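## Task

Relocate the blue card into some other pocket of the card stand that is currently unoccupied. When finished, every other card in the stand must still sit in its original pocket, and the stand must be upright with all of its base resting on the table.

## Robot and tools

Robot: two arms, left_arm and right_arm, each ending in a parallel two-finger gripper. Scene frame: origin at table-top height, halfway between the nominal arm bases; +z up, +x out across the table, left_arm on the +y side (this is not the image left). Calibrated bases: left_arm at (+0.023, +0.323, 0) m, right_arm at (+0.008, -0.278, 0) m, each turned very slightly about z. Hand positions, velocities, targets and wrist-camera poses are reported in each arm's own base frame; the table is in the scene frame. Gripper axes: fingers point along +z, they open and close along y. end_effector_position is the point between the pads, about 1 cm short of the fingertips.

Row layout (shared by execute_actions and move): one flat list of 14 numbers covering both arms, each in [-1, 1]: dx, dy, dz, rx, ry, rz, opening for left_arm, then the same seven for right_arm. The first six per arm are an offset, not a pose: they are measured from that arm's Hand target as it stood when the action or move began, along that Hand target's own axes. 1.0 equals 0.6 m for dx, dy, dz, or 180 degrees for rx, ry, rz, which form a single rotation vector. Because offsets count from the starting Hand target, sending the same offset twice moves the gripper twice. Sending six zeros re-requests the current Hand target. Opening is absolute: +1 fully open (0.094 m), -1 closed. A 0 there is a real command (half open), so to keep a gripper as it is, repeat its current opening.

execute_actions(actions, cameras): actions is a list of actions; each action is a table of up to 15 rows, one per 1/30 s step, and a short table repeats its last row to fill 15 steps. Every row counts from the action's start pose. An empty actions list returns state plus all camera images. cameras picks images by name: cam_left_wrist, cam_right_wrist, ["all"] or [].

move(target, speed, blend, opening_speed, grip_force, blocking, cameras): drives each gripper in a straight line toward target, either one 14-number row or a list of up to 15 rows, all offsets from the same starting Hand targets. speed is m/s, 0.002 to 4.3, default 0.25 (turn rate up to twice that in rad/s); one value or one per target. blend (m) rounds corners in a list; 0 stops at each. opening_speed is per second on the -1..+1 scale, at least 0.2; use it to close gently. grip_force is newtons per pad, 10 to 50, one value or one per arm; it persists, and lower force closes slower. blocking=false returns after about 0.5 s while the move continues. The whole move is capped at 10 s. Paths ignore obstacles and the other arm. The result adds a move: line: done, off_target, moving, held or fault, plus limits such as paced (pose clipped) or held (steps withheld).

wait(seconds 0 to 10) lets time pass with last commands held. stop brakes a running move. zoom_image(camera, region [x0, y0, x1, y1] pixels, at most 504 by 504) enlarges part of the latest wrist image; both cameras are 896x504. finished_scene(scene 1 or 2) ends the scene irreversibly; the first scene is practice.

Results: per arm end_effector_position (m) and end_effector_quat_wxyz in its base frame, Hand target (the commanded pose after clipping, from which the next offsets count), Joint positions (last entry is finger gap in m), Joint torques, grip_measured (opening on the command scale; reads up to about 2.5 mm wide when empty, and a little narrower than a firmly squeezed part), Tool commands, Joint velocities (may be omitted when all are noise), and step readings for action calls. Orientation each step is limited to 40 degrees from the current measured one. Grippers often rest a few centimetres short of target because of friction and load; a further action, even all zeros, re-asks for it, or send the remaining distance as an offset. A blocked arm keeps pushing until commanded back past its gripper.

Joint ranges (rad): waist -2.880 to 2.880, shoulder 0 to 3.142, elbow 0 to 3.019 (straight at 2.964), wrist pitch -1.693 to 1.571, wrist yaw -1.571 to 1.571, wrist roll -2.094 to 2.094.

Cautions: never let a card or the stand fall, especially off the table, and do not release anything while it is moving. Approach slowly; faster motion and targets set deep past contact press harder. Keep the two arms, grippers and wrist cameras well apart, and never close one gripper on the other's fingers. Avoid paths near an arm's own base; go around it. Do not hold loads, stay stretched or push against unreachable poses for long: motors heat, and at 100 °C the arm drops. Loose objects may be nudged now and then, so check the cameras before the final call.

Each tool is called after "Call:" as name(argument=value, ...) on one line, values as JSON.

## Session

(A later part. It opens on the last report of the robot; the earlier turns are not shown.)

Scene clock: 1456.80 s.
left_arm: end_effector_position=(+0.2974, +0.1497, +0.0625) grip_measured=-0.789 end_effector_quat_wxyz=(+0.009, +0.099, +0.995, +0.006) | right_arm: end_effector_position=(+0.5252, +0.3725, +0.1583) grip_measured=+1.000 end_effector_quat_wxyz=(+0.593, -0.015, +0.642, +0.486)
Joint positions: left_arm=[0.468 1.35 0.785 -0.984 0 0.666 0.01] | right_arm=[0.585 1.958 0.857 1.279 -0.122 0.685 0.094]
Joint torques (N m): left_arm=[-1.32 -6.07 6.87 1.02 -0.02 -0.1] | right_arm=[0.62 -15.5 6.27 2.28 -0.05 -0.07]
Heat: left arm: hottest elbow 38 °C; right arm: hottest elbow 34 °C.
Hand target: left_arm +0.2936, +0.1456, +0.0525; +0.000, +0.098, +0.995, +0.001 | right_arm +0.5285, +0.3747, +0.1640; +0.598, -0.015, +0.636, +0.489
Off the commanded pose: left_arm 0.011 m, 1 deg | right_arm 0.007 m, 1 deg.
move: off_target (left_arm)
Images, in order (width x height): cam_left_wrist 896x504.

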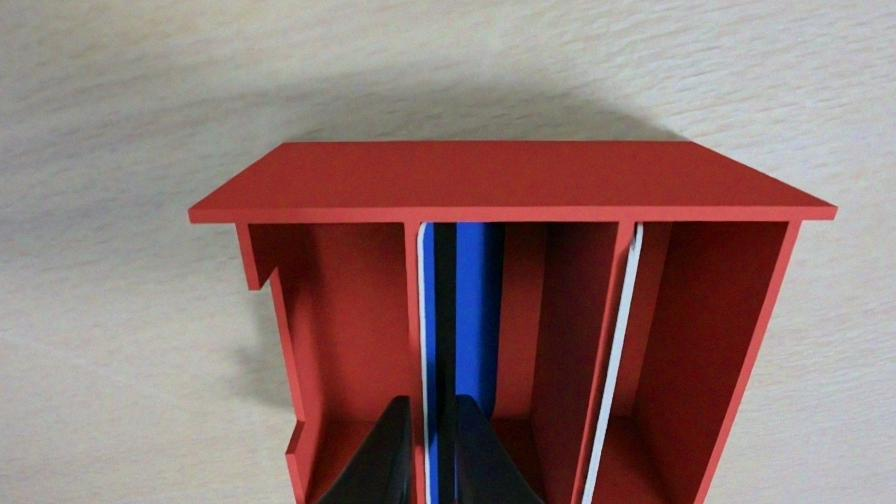

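Call:
move(target=[0, -0.0133, 0.001, 0, 0, 0, -0.787, 0, 0, 0, 0, 0, 0, 1.0], speed=0.03, cameras=["cam_left_wrist"])

Call:
zoom_image(camera="cam_left_wrist", region=[370, 330, 540, 504])

Scene clock: 1489.17 s.
left_arm: end_effector_position=(+0.2952, +0.1448, +0.0589) grip_measured=-0.789 end_effector_quat_wxyz=(+0.006, +0.098, +0.995, +0.004) | right_arm: end_effector_position=(+0.5252, +0.3725, +0.1583) grip_measured=+1.000 end_effector_quat_wxyz=(+0.593, -0.015, +0.642, +0.486)
Joint positions: left_arm=[0.457 1.35 0.774 -0.981 -0.001 0.653 0.01] | right_arm=[0.585 1.958 0.857 1.279 -0.122 0.685 0.094]
Joint torques (N m): left_arm=[-2.02 -6.89 6.64 0.92 0.05 -0.14] | right_arm=[0.91 -15.56 6.31 2.28 -0.05 -0.08]
Heat: left arm: hottest elbow 35 °C; right arm: hottest elbow 34 °C.
Hand target: left_arm +0.2919, +0.1378, +0.0518; -0.001, +0.098, +0.995, +0.001 | right_arm +0.5285, +0.3747, +0.1640; +0.598, -0.015, +0.636, +0.489
Off the commanded pose: left_arm 0.010 m, 1 deg | right_arm 0.007 m, 1 deg.
move: done
Images, in order (width x height): cam_left_wrist 896x504.

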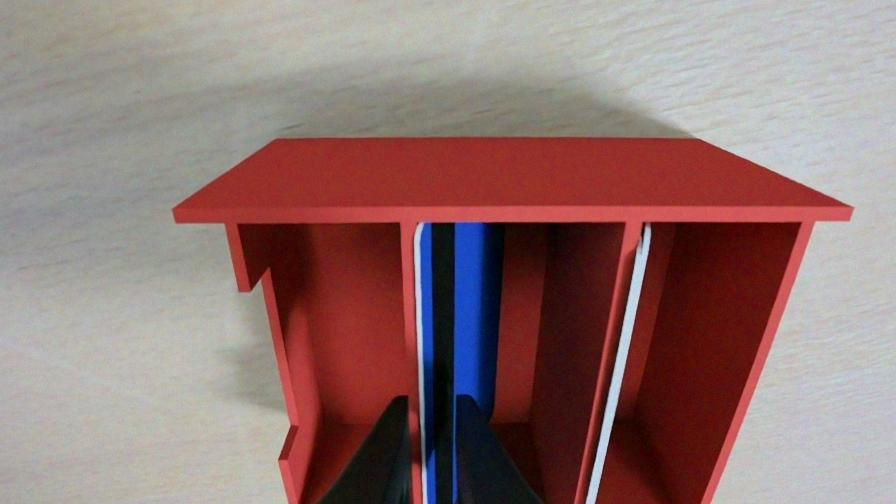

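Scaled by 2.897 from the camera's 896x504 image, which has a finer 1280x720 frame.

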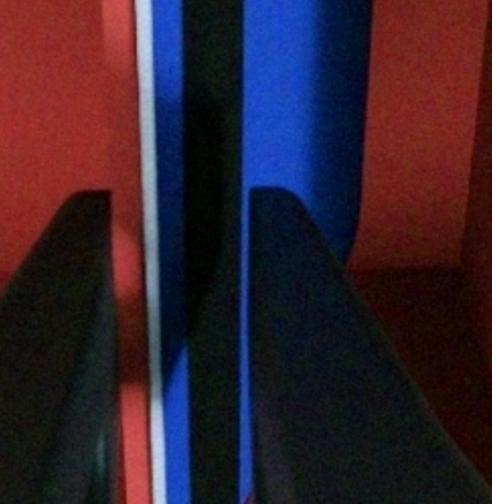

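Call:
move(target=[[-0.0278, 0.0212, -0.05, 0, 0, 0, -0.787, 0, 0, 0, 0, 0, 0, 1.0], [0.005, 0, -0.005, 0, 0, 0, -0.787, 0, 0, 0, 0, 0, 0, 1.0]], speed=0.08, blend=0.001, cameras=["cam_left_wrist"])

Call:
zoom_image(camera="cam_left_wrist", region=[370, 330, 540, 504])

Scene clock: 1550.40 s.
left_arm: end_effector_position=(+0.2913, +0.1427, +0.0578) grip_measured=-0.789 end_effector_quat_wxyz=(-0.001, +0.098, +0.995, +0.000) | right_arm: end_effector_position=(+0.5252, +0.3725, +0.1583) grip_measured=+1.000 end_effector_quat_wxyz=(+0.593, -0.015, +0.642, +0.486)
Joint positions: left_arm=[0.456 1.349 0.77 -0.992 -0.001 0.653 0.01] | right_arm=[0.585 1.958 0.857 1.279 -0.122 0.685 0.094]
Joint torques (N m): left_arm=[-1.55 -7.65 6.79 0.98 0.06 -0.1] | right_arm=[0.5 -15.74 6.24 2.21 -0.07 -0.09]
Heat: left arm: hottest elbow 34 °C; right arm: hottest elbow 34 °C.
Hand target: left_arm +0.2892, +0.1384, +0.0550; +0.000, +0.098, +0.995, +0.001 | right_arm +0.5285, +0.3747, +0.1640; +0.598, -0.015, +0.636, +0.489
Off the commanded pose: left_arm 0.006 m, 0 deg | right_arm 0.007 m, 1 deg.
move: done
Images, in order (width x height): cam_left_wrist 896x504.

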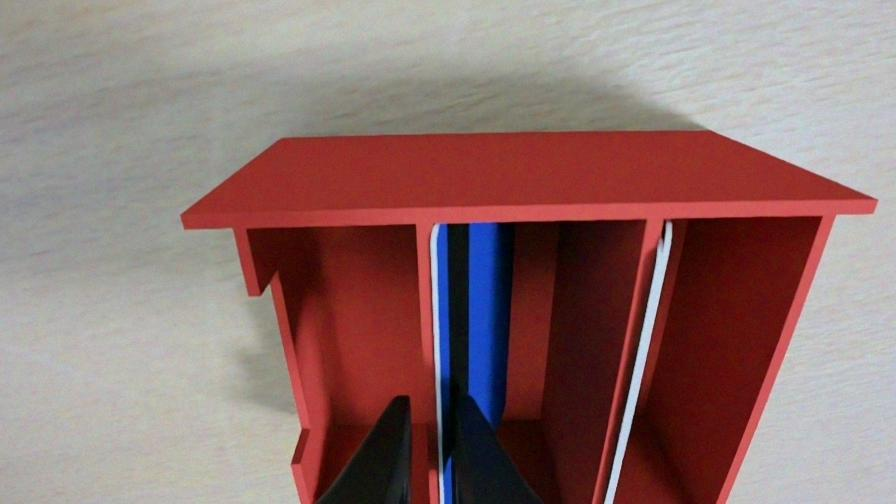

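Scaled by 2.897 from the camera's 896x504 image, which has a finer 1280x720 frame.

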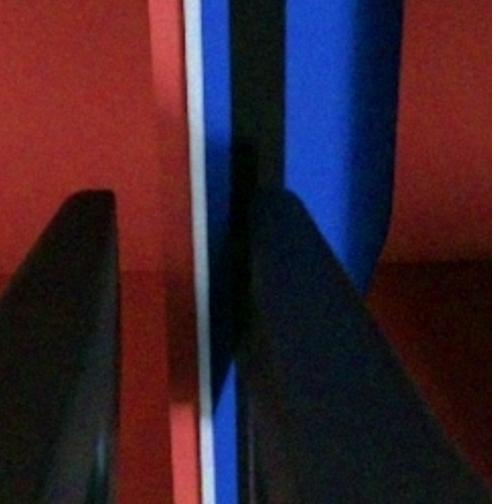

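Call:
move(target=[[-0.0278, 0.0212, -0.05, 0, 0, 0, -0.787, 0, 0, 0, 0, 0, 0, 1.0], [0, 0, -0.0072, 0, 0, 0, -0.787, 0, 0, 0, 0, 0, 0, 1.0]], speed=0.08, blend=0.001, cameras=["cam_left_wrist"])

Call:
zoom_image(camera="cam_left_wrist", region=[370, 330, 540, 504])

Scene clock: 1565.57 s.
left_arm: end_effector_position=(+0.2911, +0.1427, +0.0609) grip_measured=-0.789 end_effector_quat_wxyz=(-0.002, +0.098, +0.995, -0.001) | right_arm: end_effector_position=(+0.5252, +0.3725, +0.1583) grip_measured=+1.000 end_effector_quat_wxyz=(+0.593, -0.015, +0.642, +0.486)
Joint positions: left_arm=[0.456 1.346 0.777 -1.006 -0.001 0.653 0.01] | right_arm=[0.585 1.958 0.857 1.279 -0.122 0.685 0.094]
Joint torques (N m): left_arm=[-1.55 -8 6.79 0.92 0.06 -0.1] | right_arm=[0.21 -15.91 6.26 2.28 -0.08 -0.07]
Heat: left arm: hottest elbow 35 °C; right arm: hottest elbow 34 °C.
Hand target: left_arm +0.2891, +0.1384, +0.0593; +0.000, +0.098, +0.995, +0.001 | right_arm +0.5285, +0.3747, +0.1640; +0.598, -0.015, +0.636, +0.489
Off the commanded pose: left_arm 0.005 m, 0 deg | right_arm 0.007 m, 1 deg.
move: done
Images, in order (width x height): cam_left_wrist 896x504.

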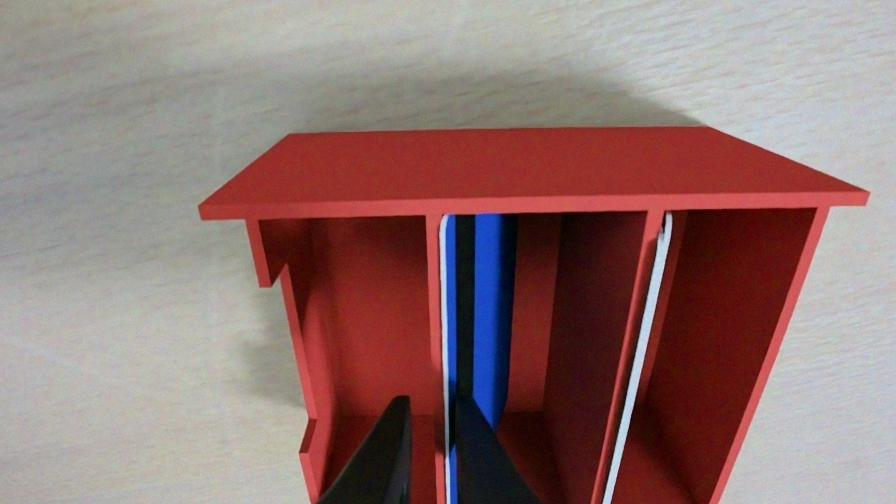

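Scaled by 2.897 from the camera's 896x504 image, which has a finer 1280x720 frame.

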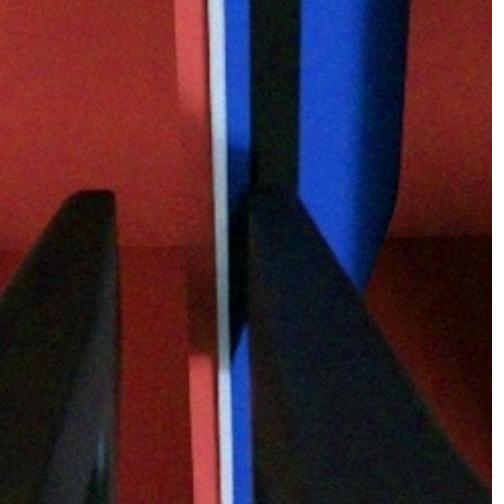

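Call:
move(target=[0.004, -0.0167, -0.0058, 0, 0, 0, -0.787, 0, 0, 0, 0, 0, 0, 1.0], speed=0.03, cameras=["cam_left_wrist"])

Call:
zoom_image(camera="cam_left_wrist", region=[370, 330, 540, 504])

Scene clock: 1579.70 s.
left_arm: end_effector_position=(+0.2895, +0.1357, +0.0643) grip_measured=-0.789 end_effector_quat_wxyz=(+0.003, +0.099, +0.995, +0.003) | right_arm: end_effector_position=(+0.5252, +0.3725, +0.1583) grip_measured=+1.000 end_effector_quat_wxyz=(+0.593, -0.015, +0.642, +0.486)
Joint positions: left_arm=[0.439 1.32 0.763 -1.006 -0.001 0.637 0.01] | right_arm=[0.585 1.958 0.857 1.279 -0.122 0.685 0.094]
Joint torques (N m): left_arm=[-1.85 -7.71 6.9 0.44 0.06 -0.13] | right_arm=[1.14 -15.56 6.22 2.25 -0.1 -0.08]
Heat: left arm: hottest elbow 35 °C; right arm: hottest elbow 34 °C.
Hand target: left_arm +0.2848, +0.1289, +0.0627; +0.000, +0.098, +0.995, +0.001 | right_arm +0.5285, +0.3747, +0.1640; +0.598, -0.015, +0.636, +0.489
Off the commanded pose: left_arm 0.008 m, 0 deg | right_arm 0.007 m, 1 deg.
move: done
Images, in order (width x height): cam_left_wrist 896x504.

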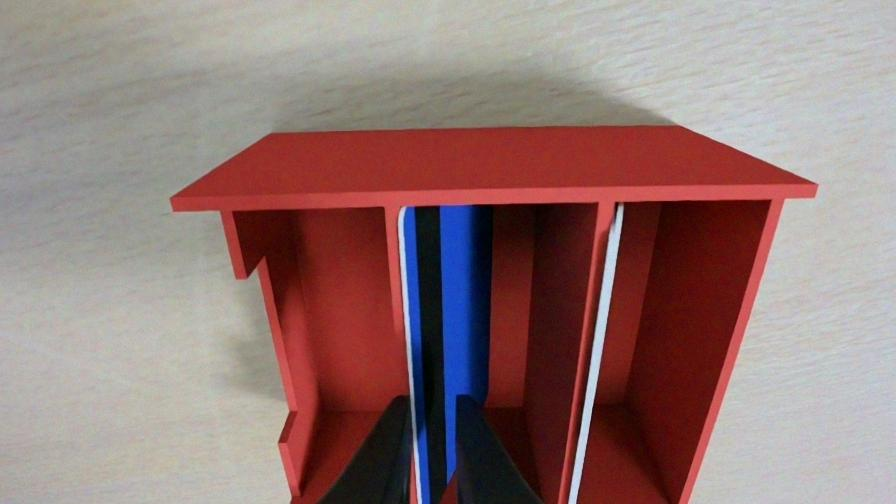

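Scaled by 2.897 from the camera's 896x504 image, which has a finer 1280x720 frame.

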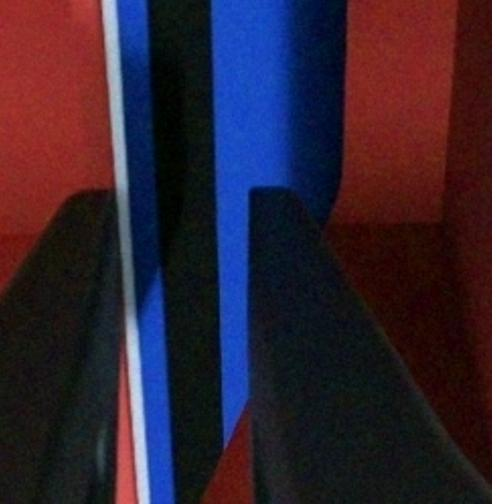

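Call:
move(target=[0, 0, 0.005, 0, 0, 0, -0.787, 0, 0, 0, 0, 0, 0, 1.0], speed=0.03, cameras=[])

Scene clock: 1587.33 s.
left_arm: end_effector_position=(+0.2895, +0.1357, +0.0643) grip_measured=-0.789 end_effector_quat_wxyz=(+0.003, +0.098, +0.995, +0.003) | right_arm: end_effector_position=(+0.5252, +0.3725, +0.1583) grip_measured=+1.000 end_effector_quat_wxyz=(+0.593, -0.015, +0.642, +0.486)
Joint positions: left_arm=[0.439 1.32 0.763 -1.006 -0.001 0.637 0.01] | right_arm=[0.585 1.958 0.857 1.279 -0.122 0.685 0.094]
Joint torques (N m): left_arm=[-1.85 -7.3 6.49 0.83 0.06 -0.15] | right_arm=[0.67 -15.5 6.06 2.37 -0.07 -0.07]
Heat: left arm: hottest elbow 35 °C; right arm: hottest elbow 34 °C.
Hand target: left_arm +0.2848, +0.1289, +0.0597; +0.000, +0.098, +0.995, +0.001 | right_arm +0.5285, +0.3747, +0.1640; +0.598, -0.015, +0.636, +0.489
Off the commanded pose: left_arm 0.010 m, 0 deg | right_arm 0.007 m, 1 deg.
move: done
No camera images: "cameras" was empty.

Call:
move(target=[0, 0, 0.008, 0, 0, 0, -0.787, 0, 0, 0, 0, 0, 0, 1.0], speed=0.03, cameras=["cam_left_wrist"])

Call:
zoom_image(camera="cam_left_wrist", region=[370, 330, 540, 504])

Scene clock: 1592.70 s.
left_arm: end_effector_position=(+0.2891, +0.1356, +0.0626) grip_measured=-0.789 end_effector_quat_wxyz=(+0.004, +0.098, +0.995, +0.003) | right_arm: end_effector_position=(+0.5252, +0.3725, +0.1583) grip_measured=+1.000 end_effector_quat_wxyz=(+0.593, -0.015, +0.642, +0.486)
Joint positions: left_arm=[0.439 1.32 0.757 -0.998 -0.001 0.637 0.01] | right_arm=[0.585 1.958 0.857 1.279 -0.122 0.685 0.094]
Joint torques (N m): left_arm=[-1.85 -6.71 6.34 1.11 0.06 -0.15] | right_arm=[1.03 -15.56 6.2 2.33 -0.07 -0.08]
Heat: left arm: hottest elbow 34 °C; right arm: hottest elbow 34 °C.
Hand target: left_arm +0.2848, +0.1289, +0.0549; +0.000, +0.098, +0.995, +0.001 | right_arm +0.5285, +0.3747, +0.1640; +0.598, -0.015, +0.636, +0.489
Off the commanded pose: left_arm 0.011 m, 1 deg | right_arm 0.007 m, 1 deg.
move: off_target (left_arm)
Images, in order (width x height): cam_left_wrist 896x504.

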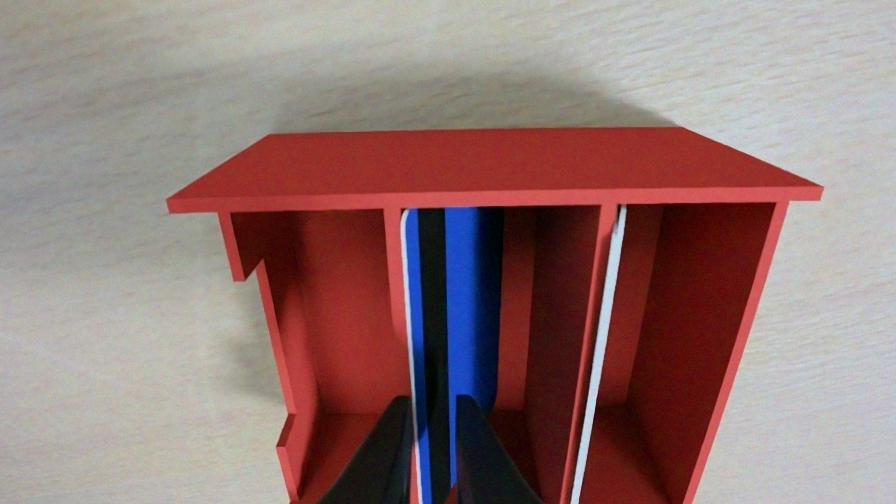

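Scaled by 2.897 from the camera's 896x504 image, which has a finer 1280x720 frame.

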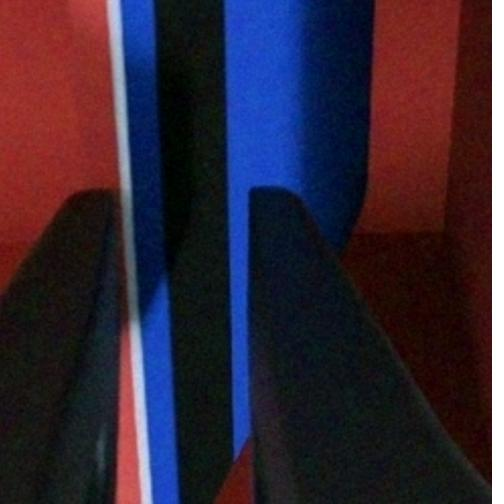

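Call:
move(target=[0, -0.0167, 0, 0, 0, 0, -0.787, 0, 0, 0, 0, 0, 0, 1.0], speed=0.03, cameras=["cam_left_wrist"])

Call:
zoom_image(camera="cam_left_wrist", region=[370, 330, 540, 504])

Scene clock: 1598.23 s.
left_arm: end_effector_position=(+0.2845, +0.1246, +0.0575) grip_measured=-0.789 end_effector_quat_wxyz=(-0.001, +0.099, +0.995, +0.001) | right_arm: end_effector_position=(+0.5252, +0.3725, +0.1583) grip_measured=+1.000 end_effector_quat_wxyz=(+0.593, -0.015, +0.642, +0.486)
Joint positions: left_arm=[0.413 1.312 0.735 -0.993 -0.003 0.611 0.01] | right_arm=[0.585 1.958 0.857 1.279 -0.122 0.685 0.094]
Joint torques (N m): left_arm=[-1.85 -7.06 6.9 0.88 0.14 -0.13] | right_arm=[0.67 -15.74 6.28 2.26 -0.07 -0.1]
Heat: left arm: hottest elbow 34 °C; right arm: hottest elbow 34 °C.
Hand target: left_arm +0.2829, +0.1192, +0.0550; +0.000, +0.098, +0.995, +0.001 | right_arm +0.5285, +0.3747, +0.1640; +0.598, -0.015, +0.636, +0.489
Off the commanded pose: left_arm 0.006 m, 0 deg | right_arm 0.007 m, 1 deg.
move: done
Images, in order (width x height): cam_left_wrist 896x504.

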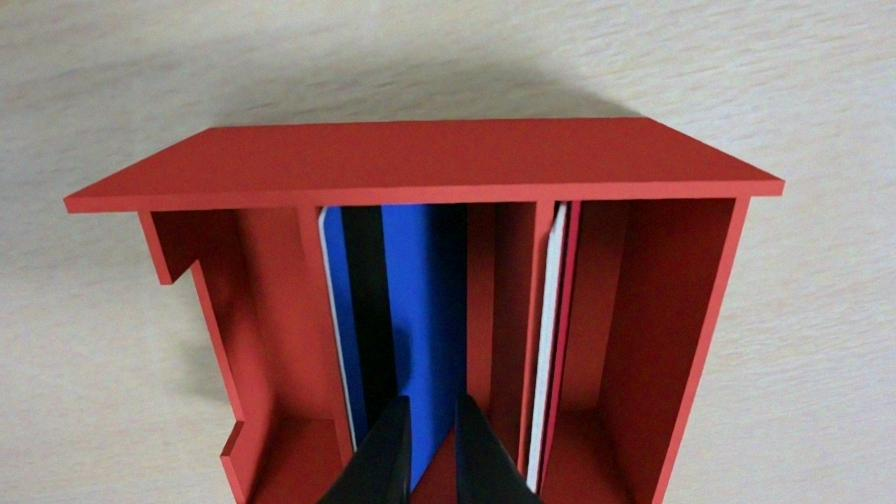

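Scaled by 2.897 from the camera's 896x504 image, which has a finer 1280x720 frame.

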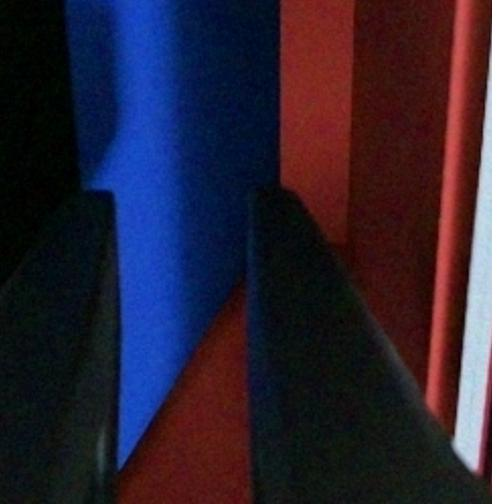

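Call:
move(target=[[-0.0278, 0.0212, -0.075, 0, 0, 0, -0.787, 0, 0, 0, 0, 0, 0, 1.0], [-0.0278, 0.0557, -0.075, 0, 0, 0, -0.447, 0, 0, 0, 0, 0, 0, 1.0], [0, 0.0345, -0.005, 0, 0, 0, -0.447, 0, 0, 0, 0, 0, 0, 1.0]], speed=0.1, blend=0.002, cameras=["cam_left_wrist"])

Scene clock: 1652.43 s.
left_arm: end_effector_position=(+0.2921, +0.1383, +0.0668) grip_measured=-0.449 end_effector_quat_wxyz=(+0.007, +0.097, +0.995, +0.006) | right_arm: end_effector_position=(+0.5252, +0.3725, +0.1583) grip_measured=+1.000 end_effector_quat_wxyz=(+0.593, -0.015, +0.642, +0.486)
Joint positions: left_arm=[0.442 1.318 0.769 -1.003 -0.003 0.637 0.026] | right_arm=[0.585 1.958 0.857 1.279 -0.122 0.685 0.094]
Joint torques (N m): left_arm=[0.26 -5.77 7.09 0.88 0.13 0.11] | right_arm=[0.62 -15.74 6.17 2.21 -0.07 -0.05]
Heat: left arm: hottest elbow 34 °C; right arm: hottest elbow 34 °C.
Hand target: left_arm +0.2869, +0.1396, +0.0580; +0.000, +0.098, +0.995, +0.001 | right_arm +0.5285, +0.3747, +0.1640; +0.598, -0.015, +0.636, +0.489
Off the commanded pose: left_arm 0.010 m, 1 deg | right_arm 0.007 m, 1 deg.
move: done; blend cut to 0 m at target 2; target 2's new opening was sent with left_arm's hand 0.025 m and 2 deg from that target
Images, in order (width x height): cam_left_wrist 896x504.

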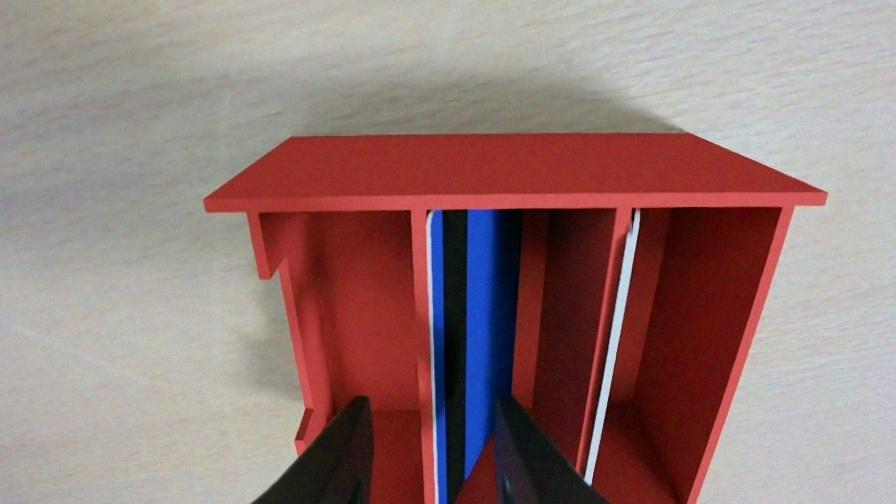

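Call:
move(target=[[0.004, 0, 0.004, 0, 0, 0, -0.298, 0, 0, 0, 0, 0, 0, 1.0], [0.0067, 0, 0.0538, 0, 0, 0, -0.298, 0, 0, 0, 0, 0, 0, 1.0]], speed=0.07, cameras=["cam_left_wrist"])

Scene clock: 1677.90 s.
left_arm: end_effector_position=(+0.2896, +0.1389, +0.0347) grip_measured=-0.300 end_effector_quat_wxyz=(+0.008, +0.098, +0.995, +0.006) | right_arm: end_effector_position=(+0.5252, +0.3725, +0.1583) grip_measured=+1.000 end_effector_quat_wxyz=(+0.593, -0.015, +0.642, +0.486)
Joint positions: left_arm=[0.447 1.371 0.717 -0.896 -0.003 0.644 0.033] | right_arm=[0.585 1.958 0.857 1.279 -0.122 0.685 0.094]
Joint torques (N m): left_arm=[0.5 -5.95 6.5 1.03 0.14 0.12] | right_arm=[0.38 -15.91 6.23 2.32 -0.05 -0.06]
Heat: left arm: hottest elbow 34 °C; right arm: hottest elbow 34 °C.
Hand target: left_arm +0.2829, +0.1403, +0.0257; +0.000, +0.098, +0.995, +0.001 | right_arm +0.5285, +0.3747, +0.1640; +0.598, -0.015, +0.636, +0.489
Off the commanded pose: left_arm 0.011 m, 1 deg | right_arm 0.007 m, 1 deg.
move: off_target (left_arm)
Images, in order (width x height): cam_left_wrist 896x504.

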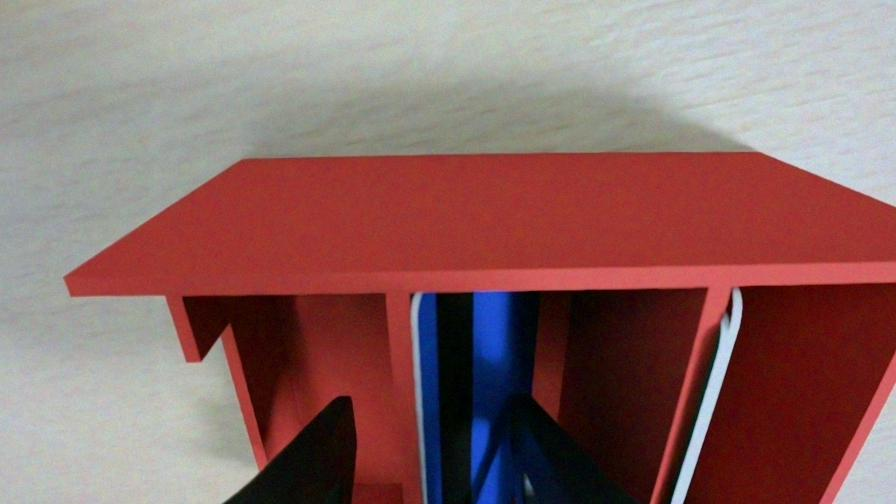

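Call:
move(target=[[0, 0.0117, 0, 0, 0, 0, -0.298, 0, 0, 0, 0, 0, 0, 1.0], [0, 0.0117, 0, 0, 0, 0, -0.83, 0, 0, 0, 0, 0, 0, 1.0]], speed=0.05, opening_speed=0.4, grip_force=30, cameras=["cam_left_wrist"])

Scene clock: 1689.47 s.
left_arm: end_effector_position=(+0.2874, +0.1446, +0.0332) grip_measured=-0.823 end_effector_quat_wxyz=(+0.009, +0.098, +0.995, +0.004) | right_arm: end_effector_position=(+0.5252, +0.3725, +0.1583) grip_measured=+1.000 end_effector_quat_wxyz=(+0.593, -0.015, +0.642, +0.486)
Joint positions: left_arm=[0.469 1.376 0.717 -0.892 0.002 0.665 0.008] | right_arm=[0.585 1.958 0.857 1.279 -0.122 0.685 0.094]
Joint torques (N m): left_arm=[0.09 -5.48 7.41 0.85 -0.07 0.08] | right_arm=[0.85 -15.56 6.32 2.3 -0.06 -0.07]
Heat: left arm: hottest elbow 34 °C; right arm: hottest elbow 34 °C.
Hand target: left_arm +0.2842, +0.1471, +0.0257; +0.000, +0.098, +0.995, +0.001 | right_arm +0.5285, +0.3747, +0.1640; +0.598, -0.015, +0.636, +0.489
Off the commanded pose: left_arm 0.009 m, 1 deg | right_arm 0.007 m, 1 deg.
grip_force (N): 30, 30
move: done
Images, in order (width x height): cam_left_wrist 896x504.

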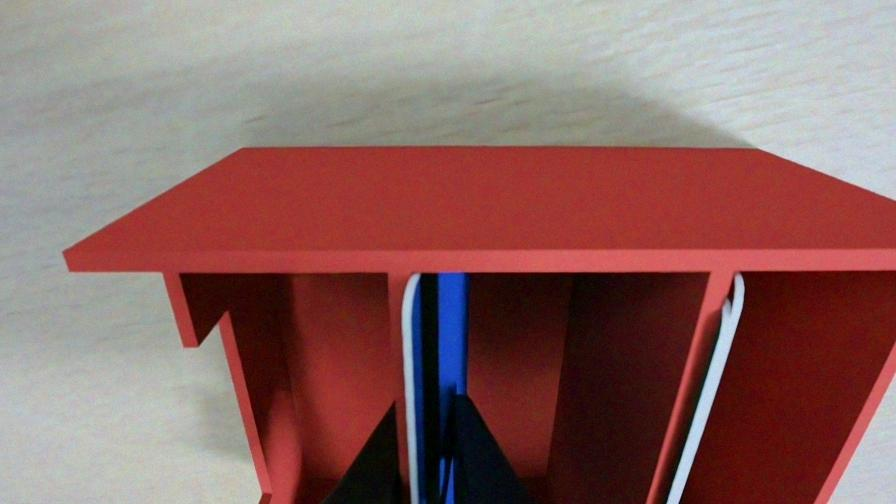

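Call:
move(target=[[0, 0.0055, 0, 0, 0, 0, -0.83, 0, 0, 0, 0, 0, 0, 1.0], [0, 0.0055, 0, 0, 0, 0, -0.885, 0, 0, 0, 0, 0, 0, 1.0]], speed=0.03, opening_speed=0.3, cameras=["cam_left_wrist"])

Call:
zoom_image(camera="cam_left_wrist", region=[340, 250, 580, 504])

Scene clock: 1706.57 s.
left_arm: end_effector_position=(+0.2863, +0.1462, +0.0292) grip_measured=-0.883 end_effector_quat_wxyz=(+0.003, +0.098, +0.995, +0.002) | right_arm: end_effector_position=(+0.5252, +0.3725, +0.1583) grip_measured=+1.000 end_effector_quat_wxyz=(+0.593, -0.015, +0.642, +0.486)
Joint positions: left_arm=[0.474 1.391 0.718 -0.89 0 0.671 0.006] | right_arm=[0.585 1.958 0.857 1.279 -0.122 0.685 0.094]
Joint torques (N m): left_arm=[0.38 -5.95 7.62 0.73 0.01 0.11] | right_arm=[0.44 -15.91 6.2 2.36 -0.07 -0.07]
Heat: left arm: hottest elbow 34 °C; right arm: hottest elbow 34 °C.
Hand target: left_arm +0.2850, +0.1504, +0.0257; +0.000, +0.098, +0.995, +0.001 | right_arm +0.5285, +0.3747, +0.1640; +0.598, -0.015, +0.636, +0.489
Off the commanded pose: left_arm 0.006 m, 0 deg | right_arm 0.007 m, 1 deg.
grip_force (N): 30, 30
move: done
Images, in order (width x height): cam_left_wrist 896x504.

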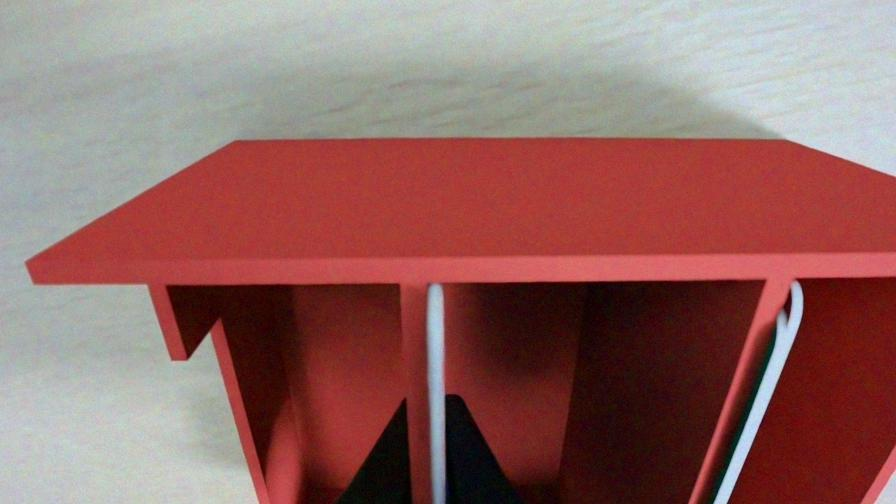

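Scaled by 1.984 from the camera's 896x504 image, which has a finer 1280x720 frame.

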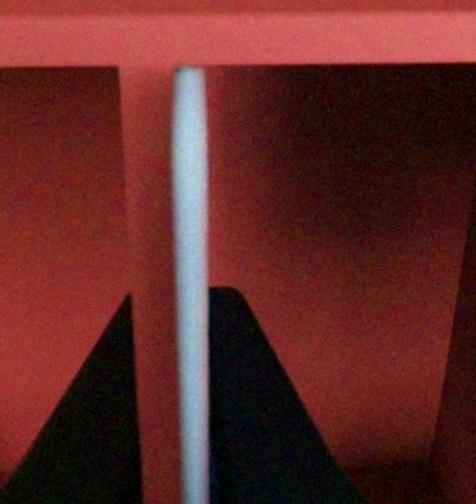

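Call:
move(target=[-0.0275, 0.0217, -0.0767, -0.0131, -0.0166, 0, -0.83, 0, 0, 0, 0, 0, 0, 1.0], speed=0.06, cameras=["cam_left_wrist"])

Call:
zoom_image(camera="cam_left_wrist", region=[340, 250, 580, 504])

Scene clock: 1729.87 s.
left_arm: end_effector_position=(+0.2850, +0.1456, +0.0520) grip_measured=-0.832 end_effector_quat_wxyz=(+0.006, +0.098, +0.995, +0.004) | right_arm: end_effector_position=(+0.5252, +0.3725, +0.1583) grip_measured=+1.000 end_effector_quat_wxyz=(+0.593, -0.015, +0.642, +0.486)
Joint positions: left_arm=[0.474 1.338 0.741 -0.959 0 0.671 0.008] | right_arm=[0.585 1.958 0.857 1.279 -0.122 0.685 0.094]
Joint torques (N m): left_arm=[0.32 -7.59 11.99 0.32 0.03 0.1] | right_arm=[0.56 -15.68 6.23 2.35 -0.08 -0.1]
Heat: left arm: hottest elbow 34 °C; right arm: hottest elbow 34 °C.
Hand target: left_arm +0.3037, +0.1599, +0.0717; +0.028, +0.098, +0.995, +0.019 | right_arm +0.5285, +0.3747, +0.1640; +0.598, -0.015, +0.636, +0.489
Off the commanded pose: left_arm 0.031 m, 3 deg | right_arm 0.007 m, 1 deg.
grip_force (N): 30, 30
move: off_target (left_arm)
Images, in order (width x height): cam_left_wrist 896x504.

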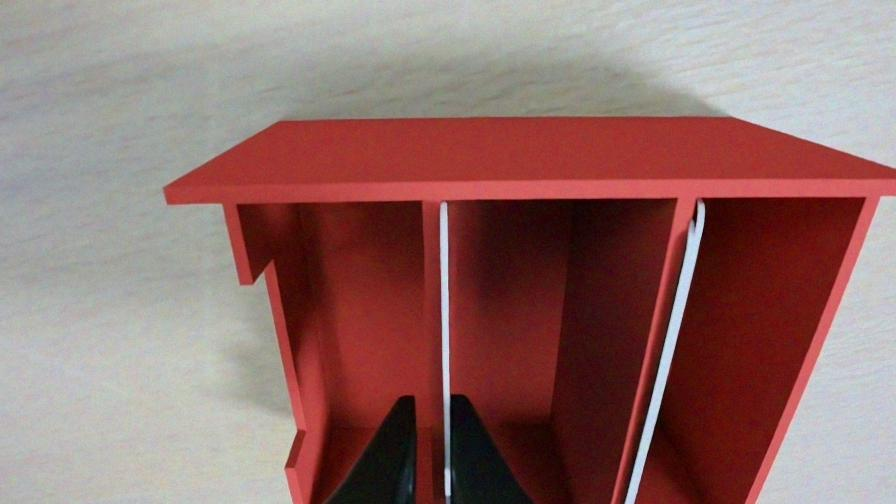

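Scaled by 1.984 from the camera's 896x504 image, which has a finer 1280x720 frame.

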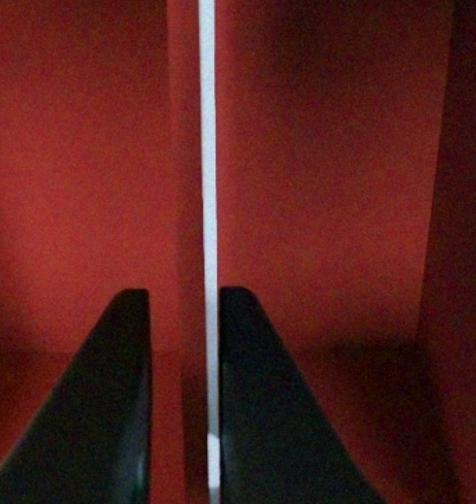

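Call:
move(target=[0, 0, -0.0192, 0, 0, 0, -0.83, 0, 0, 0, 0, 0, 0, 1.0], speed=0.03, cameras=["cam_left_wrist"])

Call:
zoom_image(camera="cam_left_wrist", region=[340, 250, 580, 504])

Scene clock: 1735.67 s.
left_arm: end_effector_position=(+0.2842, +0.1453, +0.0622) grip_measured=-0.832 end_effector_quat_wxyz=(+0.005, +0.098, +0.995, +0.003) | right_arm: end_effector_position=(+0.5252, +0.3725, +0.1583) grip_measured=+1.000 end_effector_quat_wxyz=(+0.593, -0.015, +0.642, +0.486)
Joint positions: left_arm=[0.474 1.319 0.756 -0.996 0 0.671 0.008] | right_arm=[0.585 1.958 0.857 1.279 -0.122 0.685 0.094]
Joint torques (N m): left_arm=[0.32 -7.59 12.23 0.25 0.03 0.1] | right_arm=[0.73 -16.21 6.23 2.22 -0.1 -0.08]
Heat: left arm: hottest elbow 36 °C; right arm: hottest elbow 34 °C.
Hand target: left_arm +0.3030, +0.1595, +0.0832; +0.028, +0.098, +0.995, +0.019 | right_arm +0.5285, +0.3747, +0.1640; +0.598, -0.015, +0.636, +0.489
Off the commanded pose: left_arm 0.032 m, 3 deg | right_arm 0.007 m, 1 deg.
grip_force (N): 30, 30
move: off_target (left_arm)
Images, in order (width x height): cam_left_wrist 896x504.

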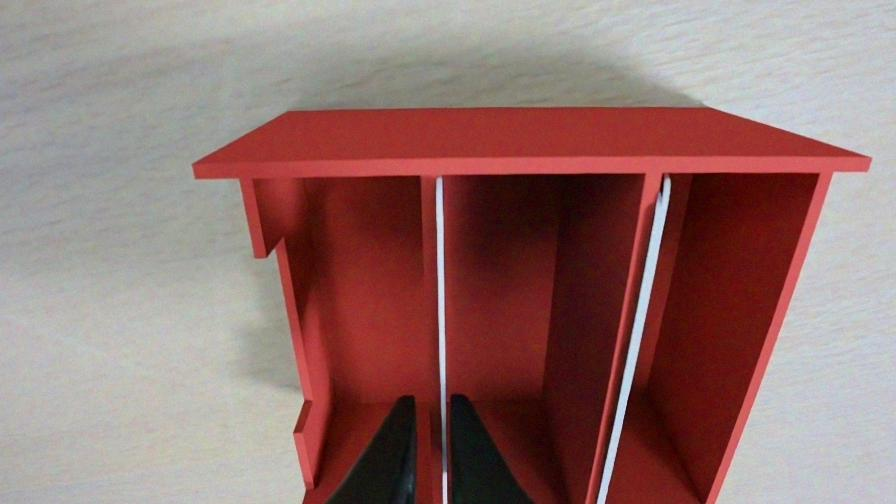

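Scaled by 1.984 from the camera's 896x504 image, which has a finer 1280x720 frame.

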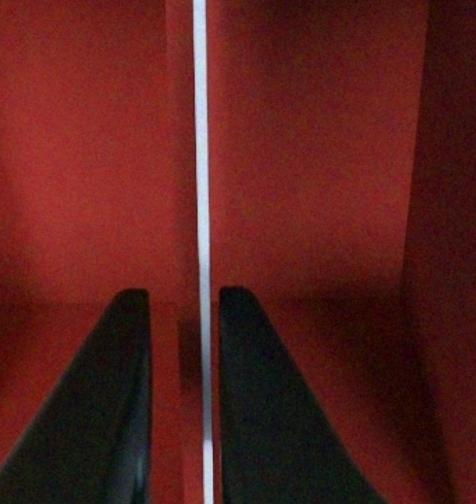

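Call:
move(target=[-0.0103, -0.0135, 0, 0, 0, 0, -0.83, 0, 0, 0, 0, 0, 0, 1.0], speed=0.03, cameras=["cam_left_wrist"])

Call:
zoom_image(camera="cam_left_wrist", region=[340, 250, 580, 504])

Scene clock: 1770.70 s.
left_arm: end_effector_position=(+0.2849, +0.1438, +0.0624) grip_measured=-0.832 end_effector_quat_wxyz=(+0.005, +0.099, +0.995, +0.003) | right_arm: end_effector_position=(+0.5252, +0.3725, +0.1583) grip_measured=+1.000 end_effector_quat_wxyz=(+0.593, -0.015, +0.642, +0.486)
Joint positions: left_arm=[0.469 1.319 0.756 -0.996 0 0.666 0.008] | right_arm=[0.585 1.958 0.857 1.279 -0.122 0.685 0.094]
Joint torques (N m): left_arm=[-2.14 -7.59 12.21 0.27 0.02 -0.17] | right_arm=[1.03 -15.62 6.16 2.3 -0.06 -0.09]
Heat: left arm: hottest elbow 39 °C; right arm: hottest elbow 34 °C.
Hand target: left_arm +0.3074, +0.1504, +0.0831; +0.027, +0.098, +0.995, +0.018 | right_arm +0.5285, +0.3747, +0.1640; +0.598, -0.015, +0.636, +0.489
Off the commanded pose: left_arm 0.031 m, 3 deg | right_arm 0.007 m, 1 deg.
grip_force (N): 30, 30
move: off_target (left_arm)
Images, in order (width x height): cam_left_wrist 896x504.

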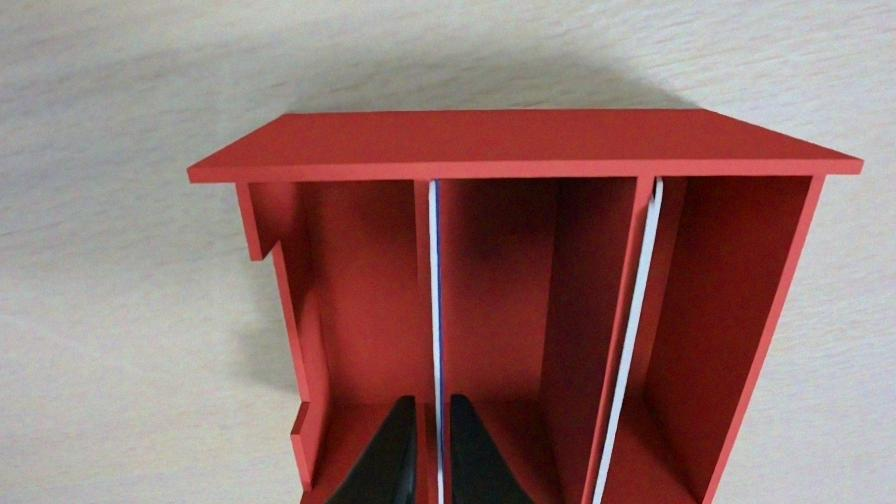

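Scaled by 1.984 from the camera's 896x504 image, which has a finer 1280x720 frame.

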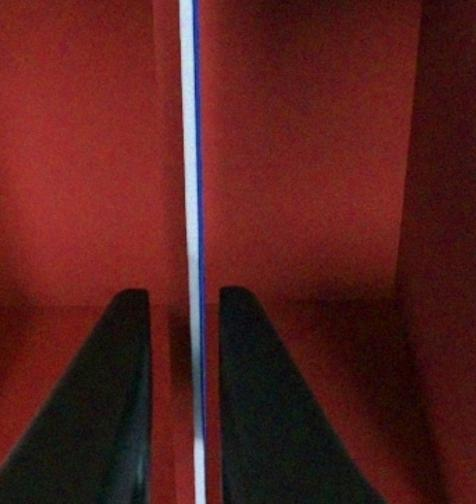

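Call:
move(target=[[-0.002, -0.0025, 0, 0, 0, 0, -0.83, 0, 0, 0, 0, 0, 0, 1.0], [-0.002, -0.0025, 0, 0, 0, 0, -1.0, 0, 0, 0, 0, 0, 0, 1.0]], speed=0.03, opening_speed=0.4, grip_force=40, cameras=["cam_left_wrist"])

Call:
zoom_image(camera="cam_left_wrist", region=[340, 250, 580, 504])

Scene clock: 1782.57 s.
left_arm: end_effector_position=(+0.2860, +0.1422, +0.0633) grip_measured=-0.988 end_effector_quat_wxyz=(+0.005, +0.098, +0.995, +0.004) | right_arm: end_effector_position=(+0.5252, +0.3725, +0.1583) grip_measured=+1.000 end_effector_quat_wxyz=(+0.593, -0.015, +0.642, +0.486)
Joint positions: left_arm=[0.462 1.317 0.757 -0.997 -0.001 0.659 0.001] | right_arm=[0.585 1.958 0.857 1.279 -0.122 0.685 0.094]
Joint torques (N m): left_arm=[-1.85 -7.41 12.18 0.34 0.03 -0.14] | right_arm=[0.56 -15.38 6.22 2.21 -0.07 -0.03]
Heat: left arm: hottest elbow 40 °C; right arm: hottest elbow 34 °C.
Hand target: left_arm +0.3083, +0.1487, +0.0832; +0.028, +0.098, +0.995, +0.019 | right_arm +0.5285, +0.3747, +0.1640; +0.598, -0.015, +0.636, +0.489
Off the commanded pose: left_arm 0.030 m, 3 deg | right_arm 0.007 m, 1 deg.
grip_force (N): 40, 40
move: off_target (left_arm); target 2's new opening was sent with left_arm's hand 0.031 m and 3 deg from that target
Images, in order (width x height): cam_left_wrist 896x504.

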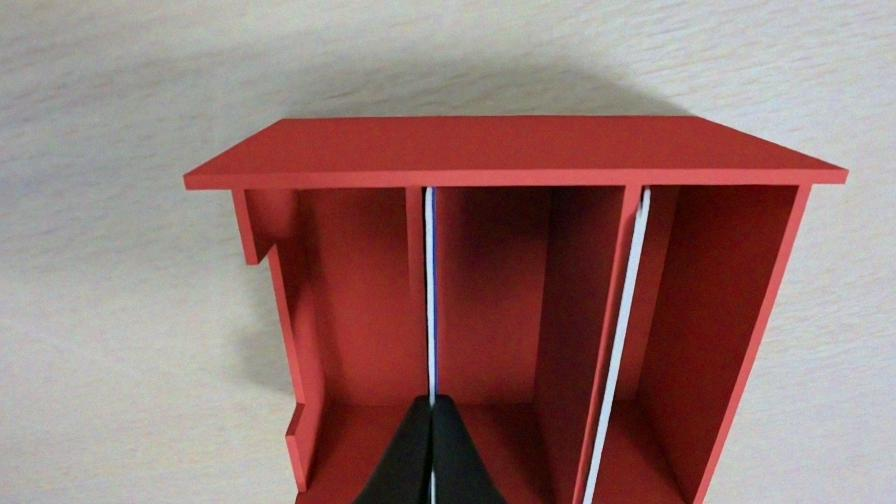

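Scaled by 1.984 from the camera's 896x504 image, which has a finer 1280x720 frame.

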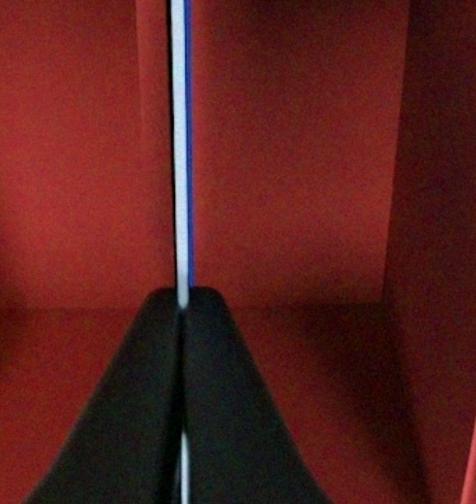

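Call:
move(target=[0, 0, -0.0167, 0, 0, 0, -1.0, 0, 0, 0, 0, 0, 0, 1.0], speed=0.03, cameras=["cam_left_wrist"])

Call:
zoom_image(camera="cam_left_wrist", region=[340, 250, 580, 504])

Scene clock: 1790.80 s.
left_arm: end_effector_position=(+0.2853, +0.1419, +0.0715) grip_measured=-0.988 end_effector_quat_wxyz=(+0.004, +0.098, +0.995, +0.003) | right_arm: end_effector_position=(+0.5252, +0.3725, +0.1583) grip_measured=+1.000 end_effector_quat_wxyz=(+0.593, -0.015, +0.642, +0.486)
Joint positions: left_arm=[0.462 1.303 0.77 -1.027 -0.001 0.659 0.001] | right_arm=[0.585 1.958 0.857 1.279 -0.122 0.685 0.094]
Joint torques (N m): left_arm=[-1.79 -7.53 12.46 0.4 0.03 -0.14] | right_arm=[0.73 -15.74 6.16 2.29 -0.06 -0.1]
Heat: left arm: hottest elbow 41 °C; right arm: hottest elbow 34 °C.
Hand target: left_arm +0.3078, +0.1484, +0.0932; +0.028, +0.098, +0.995, +0.019 | right_arm +0.5285, +0.3747, +0.1640; +0.598, -0.015, +0.636, +0.489
Off the commanded pose: left_arm 0.032 m, 3 deg | right_arm 0.007 m, 1 deg.
grip_force (N): 40, 40
move: off_target (left_arm)
Images, in order (width x height): cam_left_wrist 896x504.

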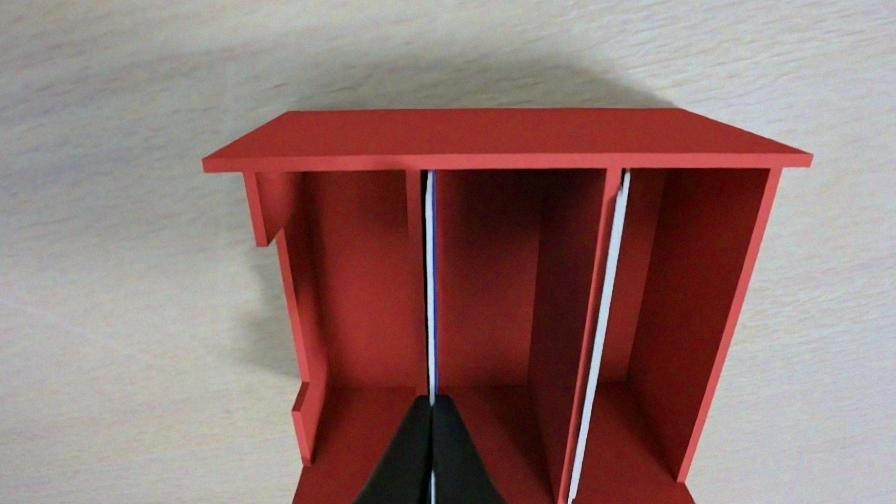

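Scaled by 1.984 from the camera's 896x504 image, which has a finer 1280x720 frame.

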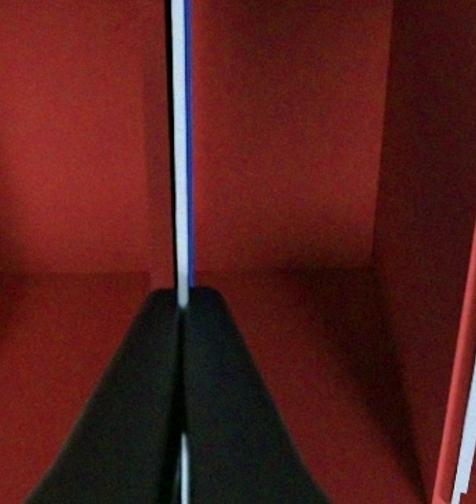

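Call:
move(target=[-0.004, 0.0031, -0.08, 0, 0, 0, -1.0, 0, 0, 0, 0, 0, 0, 1.0], speed=0.08, cameras=["cam_left_wrist"])

Call:
zoom_image(camera="cam_left_wrist", region=[340, 250, 580, 504])

Scene clock: 1804.13 s.
left_arm: end_effector_position=(+0.2867, +0.1426, +0.1175) grip_measured=-0.988 end_effector_quat_wxyz=(+0.003, +0.098, +0.995, +0.003) | right_arm: end_effector_position=(+0.5252, +0.3725, +0.1583) grip_measured=+1.000 end_effector_quat_wxyz=(+0.593, -0.015, +0.642, +0.486)
Joint positions: left_arm=[0.462 1.245 0.854 -1.171 -0.001 0.659 0.001] | right_arm=[0.585 1.958 0.857 1.279 -0.122 0.685 0.094]
Joint torques (N m): left_arm=[-1.85 -7.12 13.3 0.32 0.03 -0.15] | right_arm=[0.73 -15.85 6.26 2.25 -0.1 -0.07]
Heat: left arm: hottest elbow 44 °C; right arm: hottest elbow 34 °C.
Hand target: left_arm +0.3076, +0.1482, +0.1413; +0.028, +0.098, +0.995, +0.019 | right_arm +0.5285, +0.3747, +0.1640; +0.598, -0.015, +0.636, +0.489
Off the commanded pose: left_arm 0.032 m, 3 deg | right_arm 0.007 m, 1 deg.
grip_force (N): 40, 40
move: off_target (left_arm)
Images, in order (width x height): cam_left_wrist 896x504.

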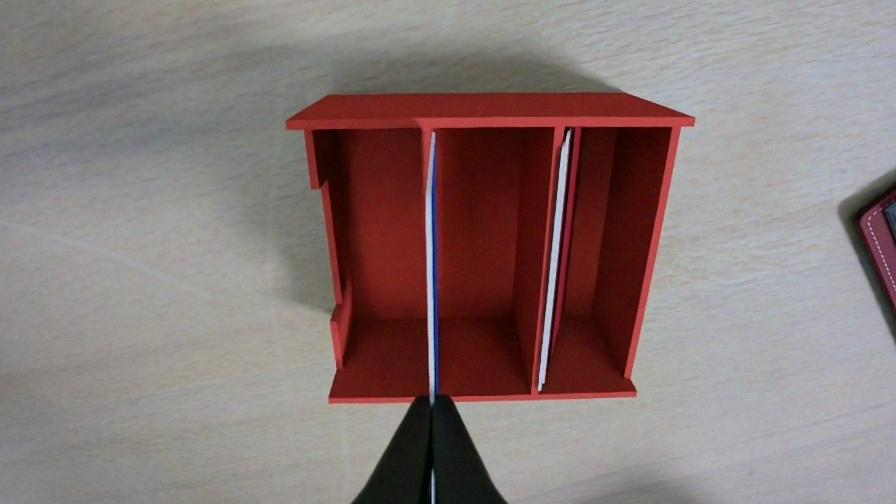

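Scaled by 1.984 from the camera's 896x504 image, which has a finer 1280x720 frame.

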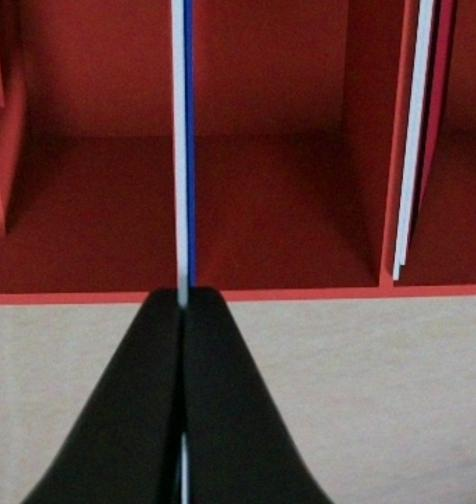

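Call:
zoom_image(camera="cam_left_wrist", region=[270, 80, 500, 420])

Scaled by 1.482 from the camera's 896x504 image, which has a finer 1280x720 frame.

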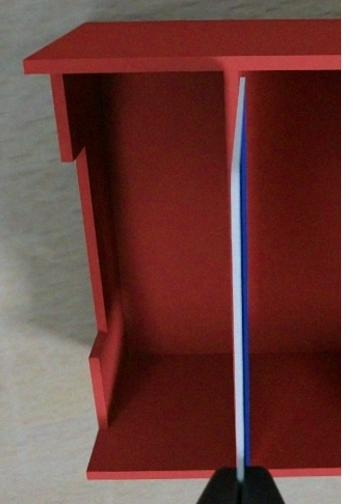

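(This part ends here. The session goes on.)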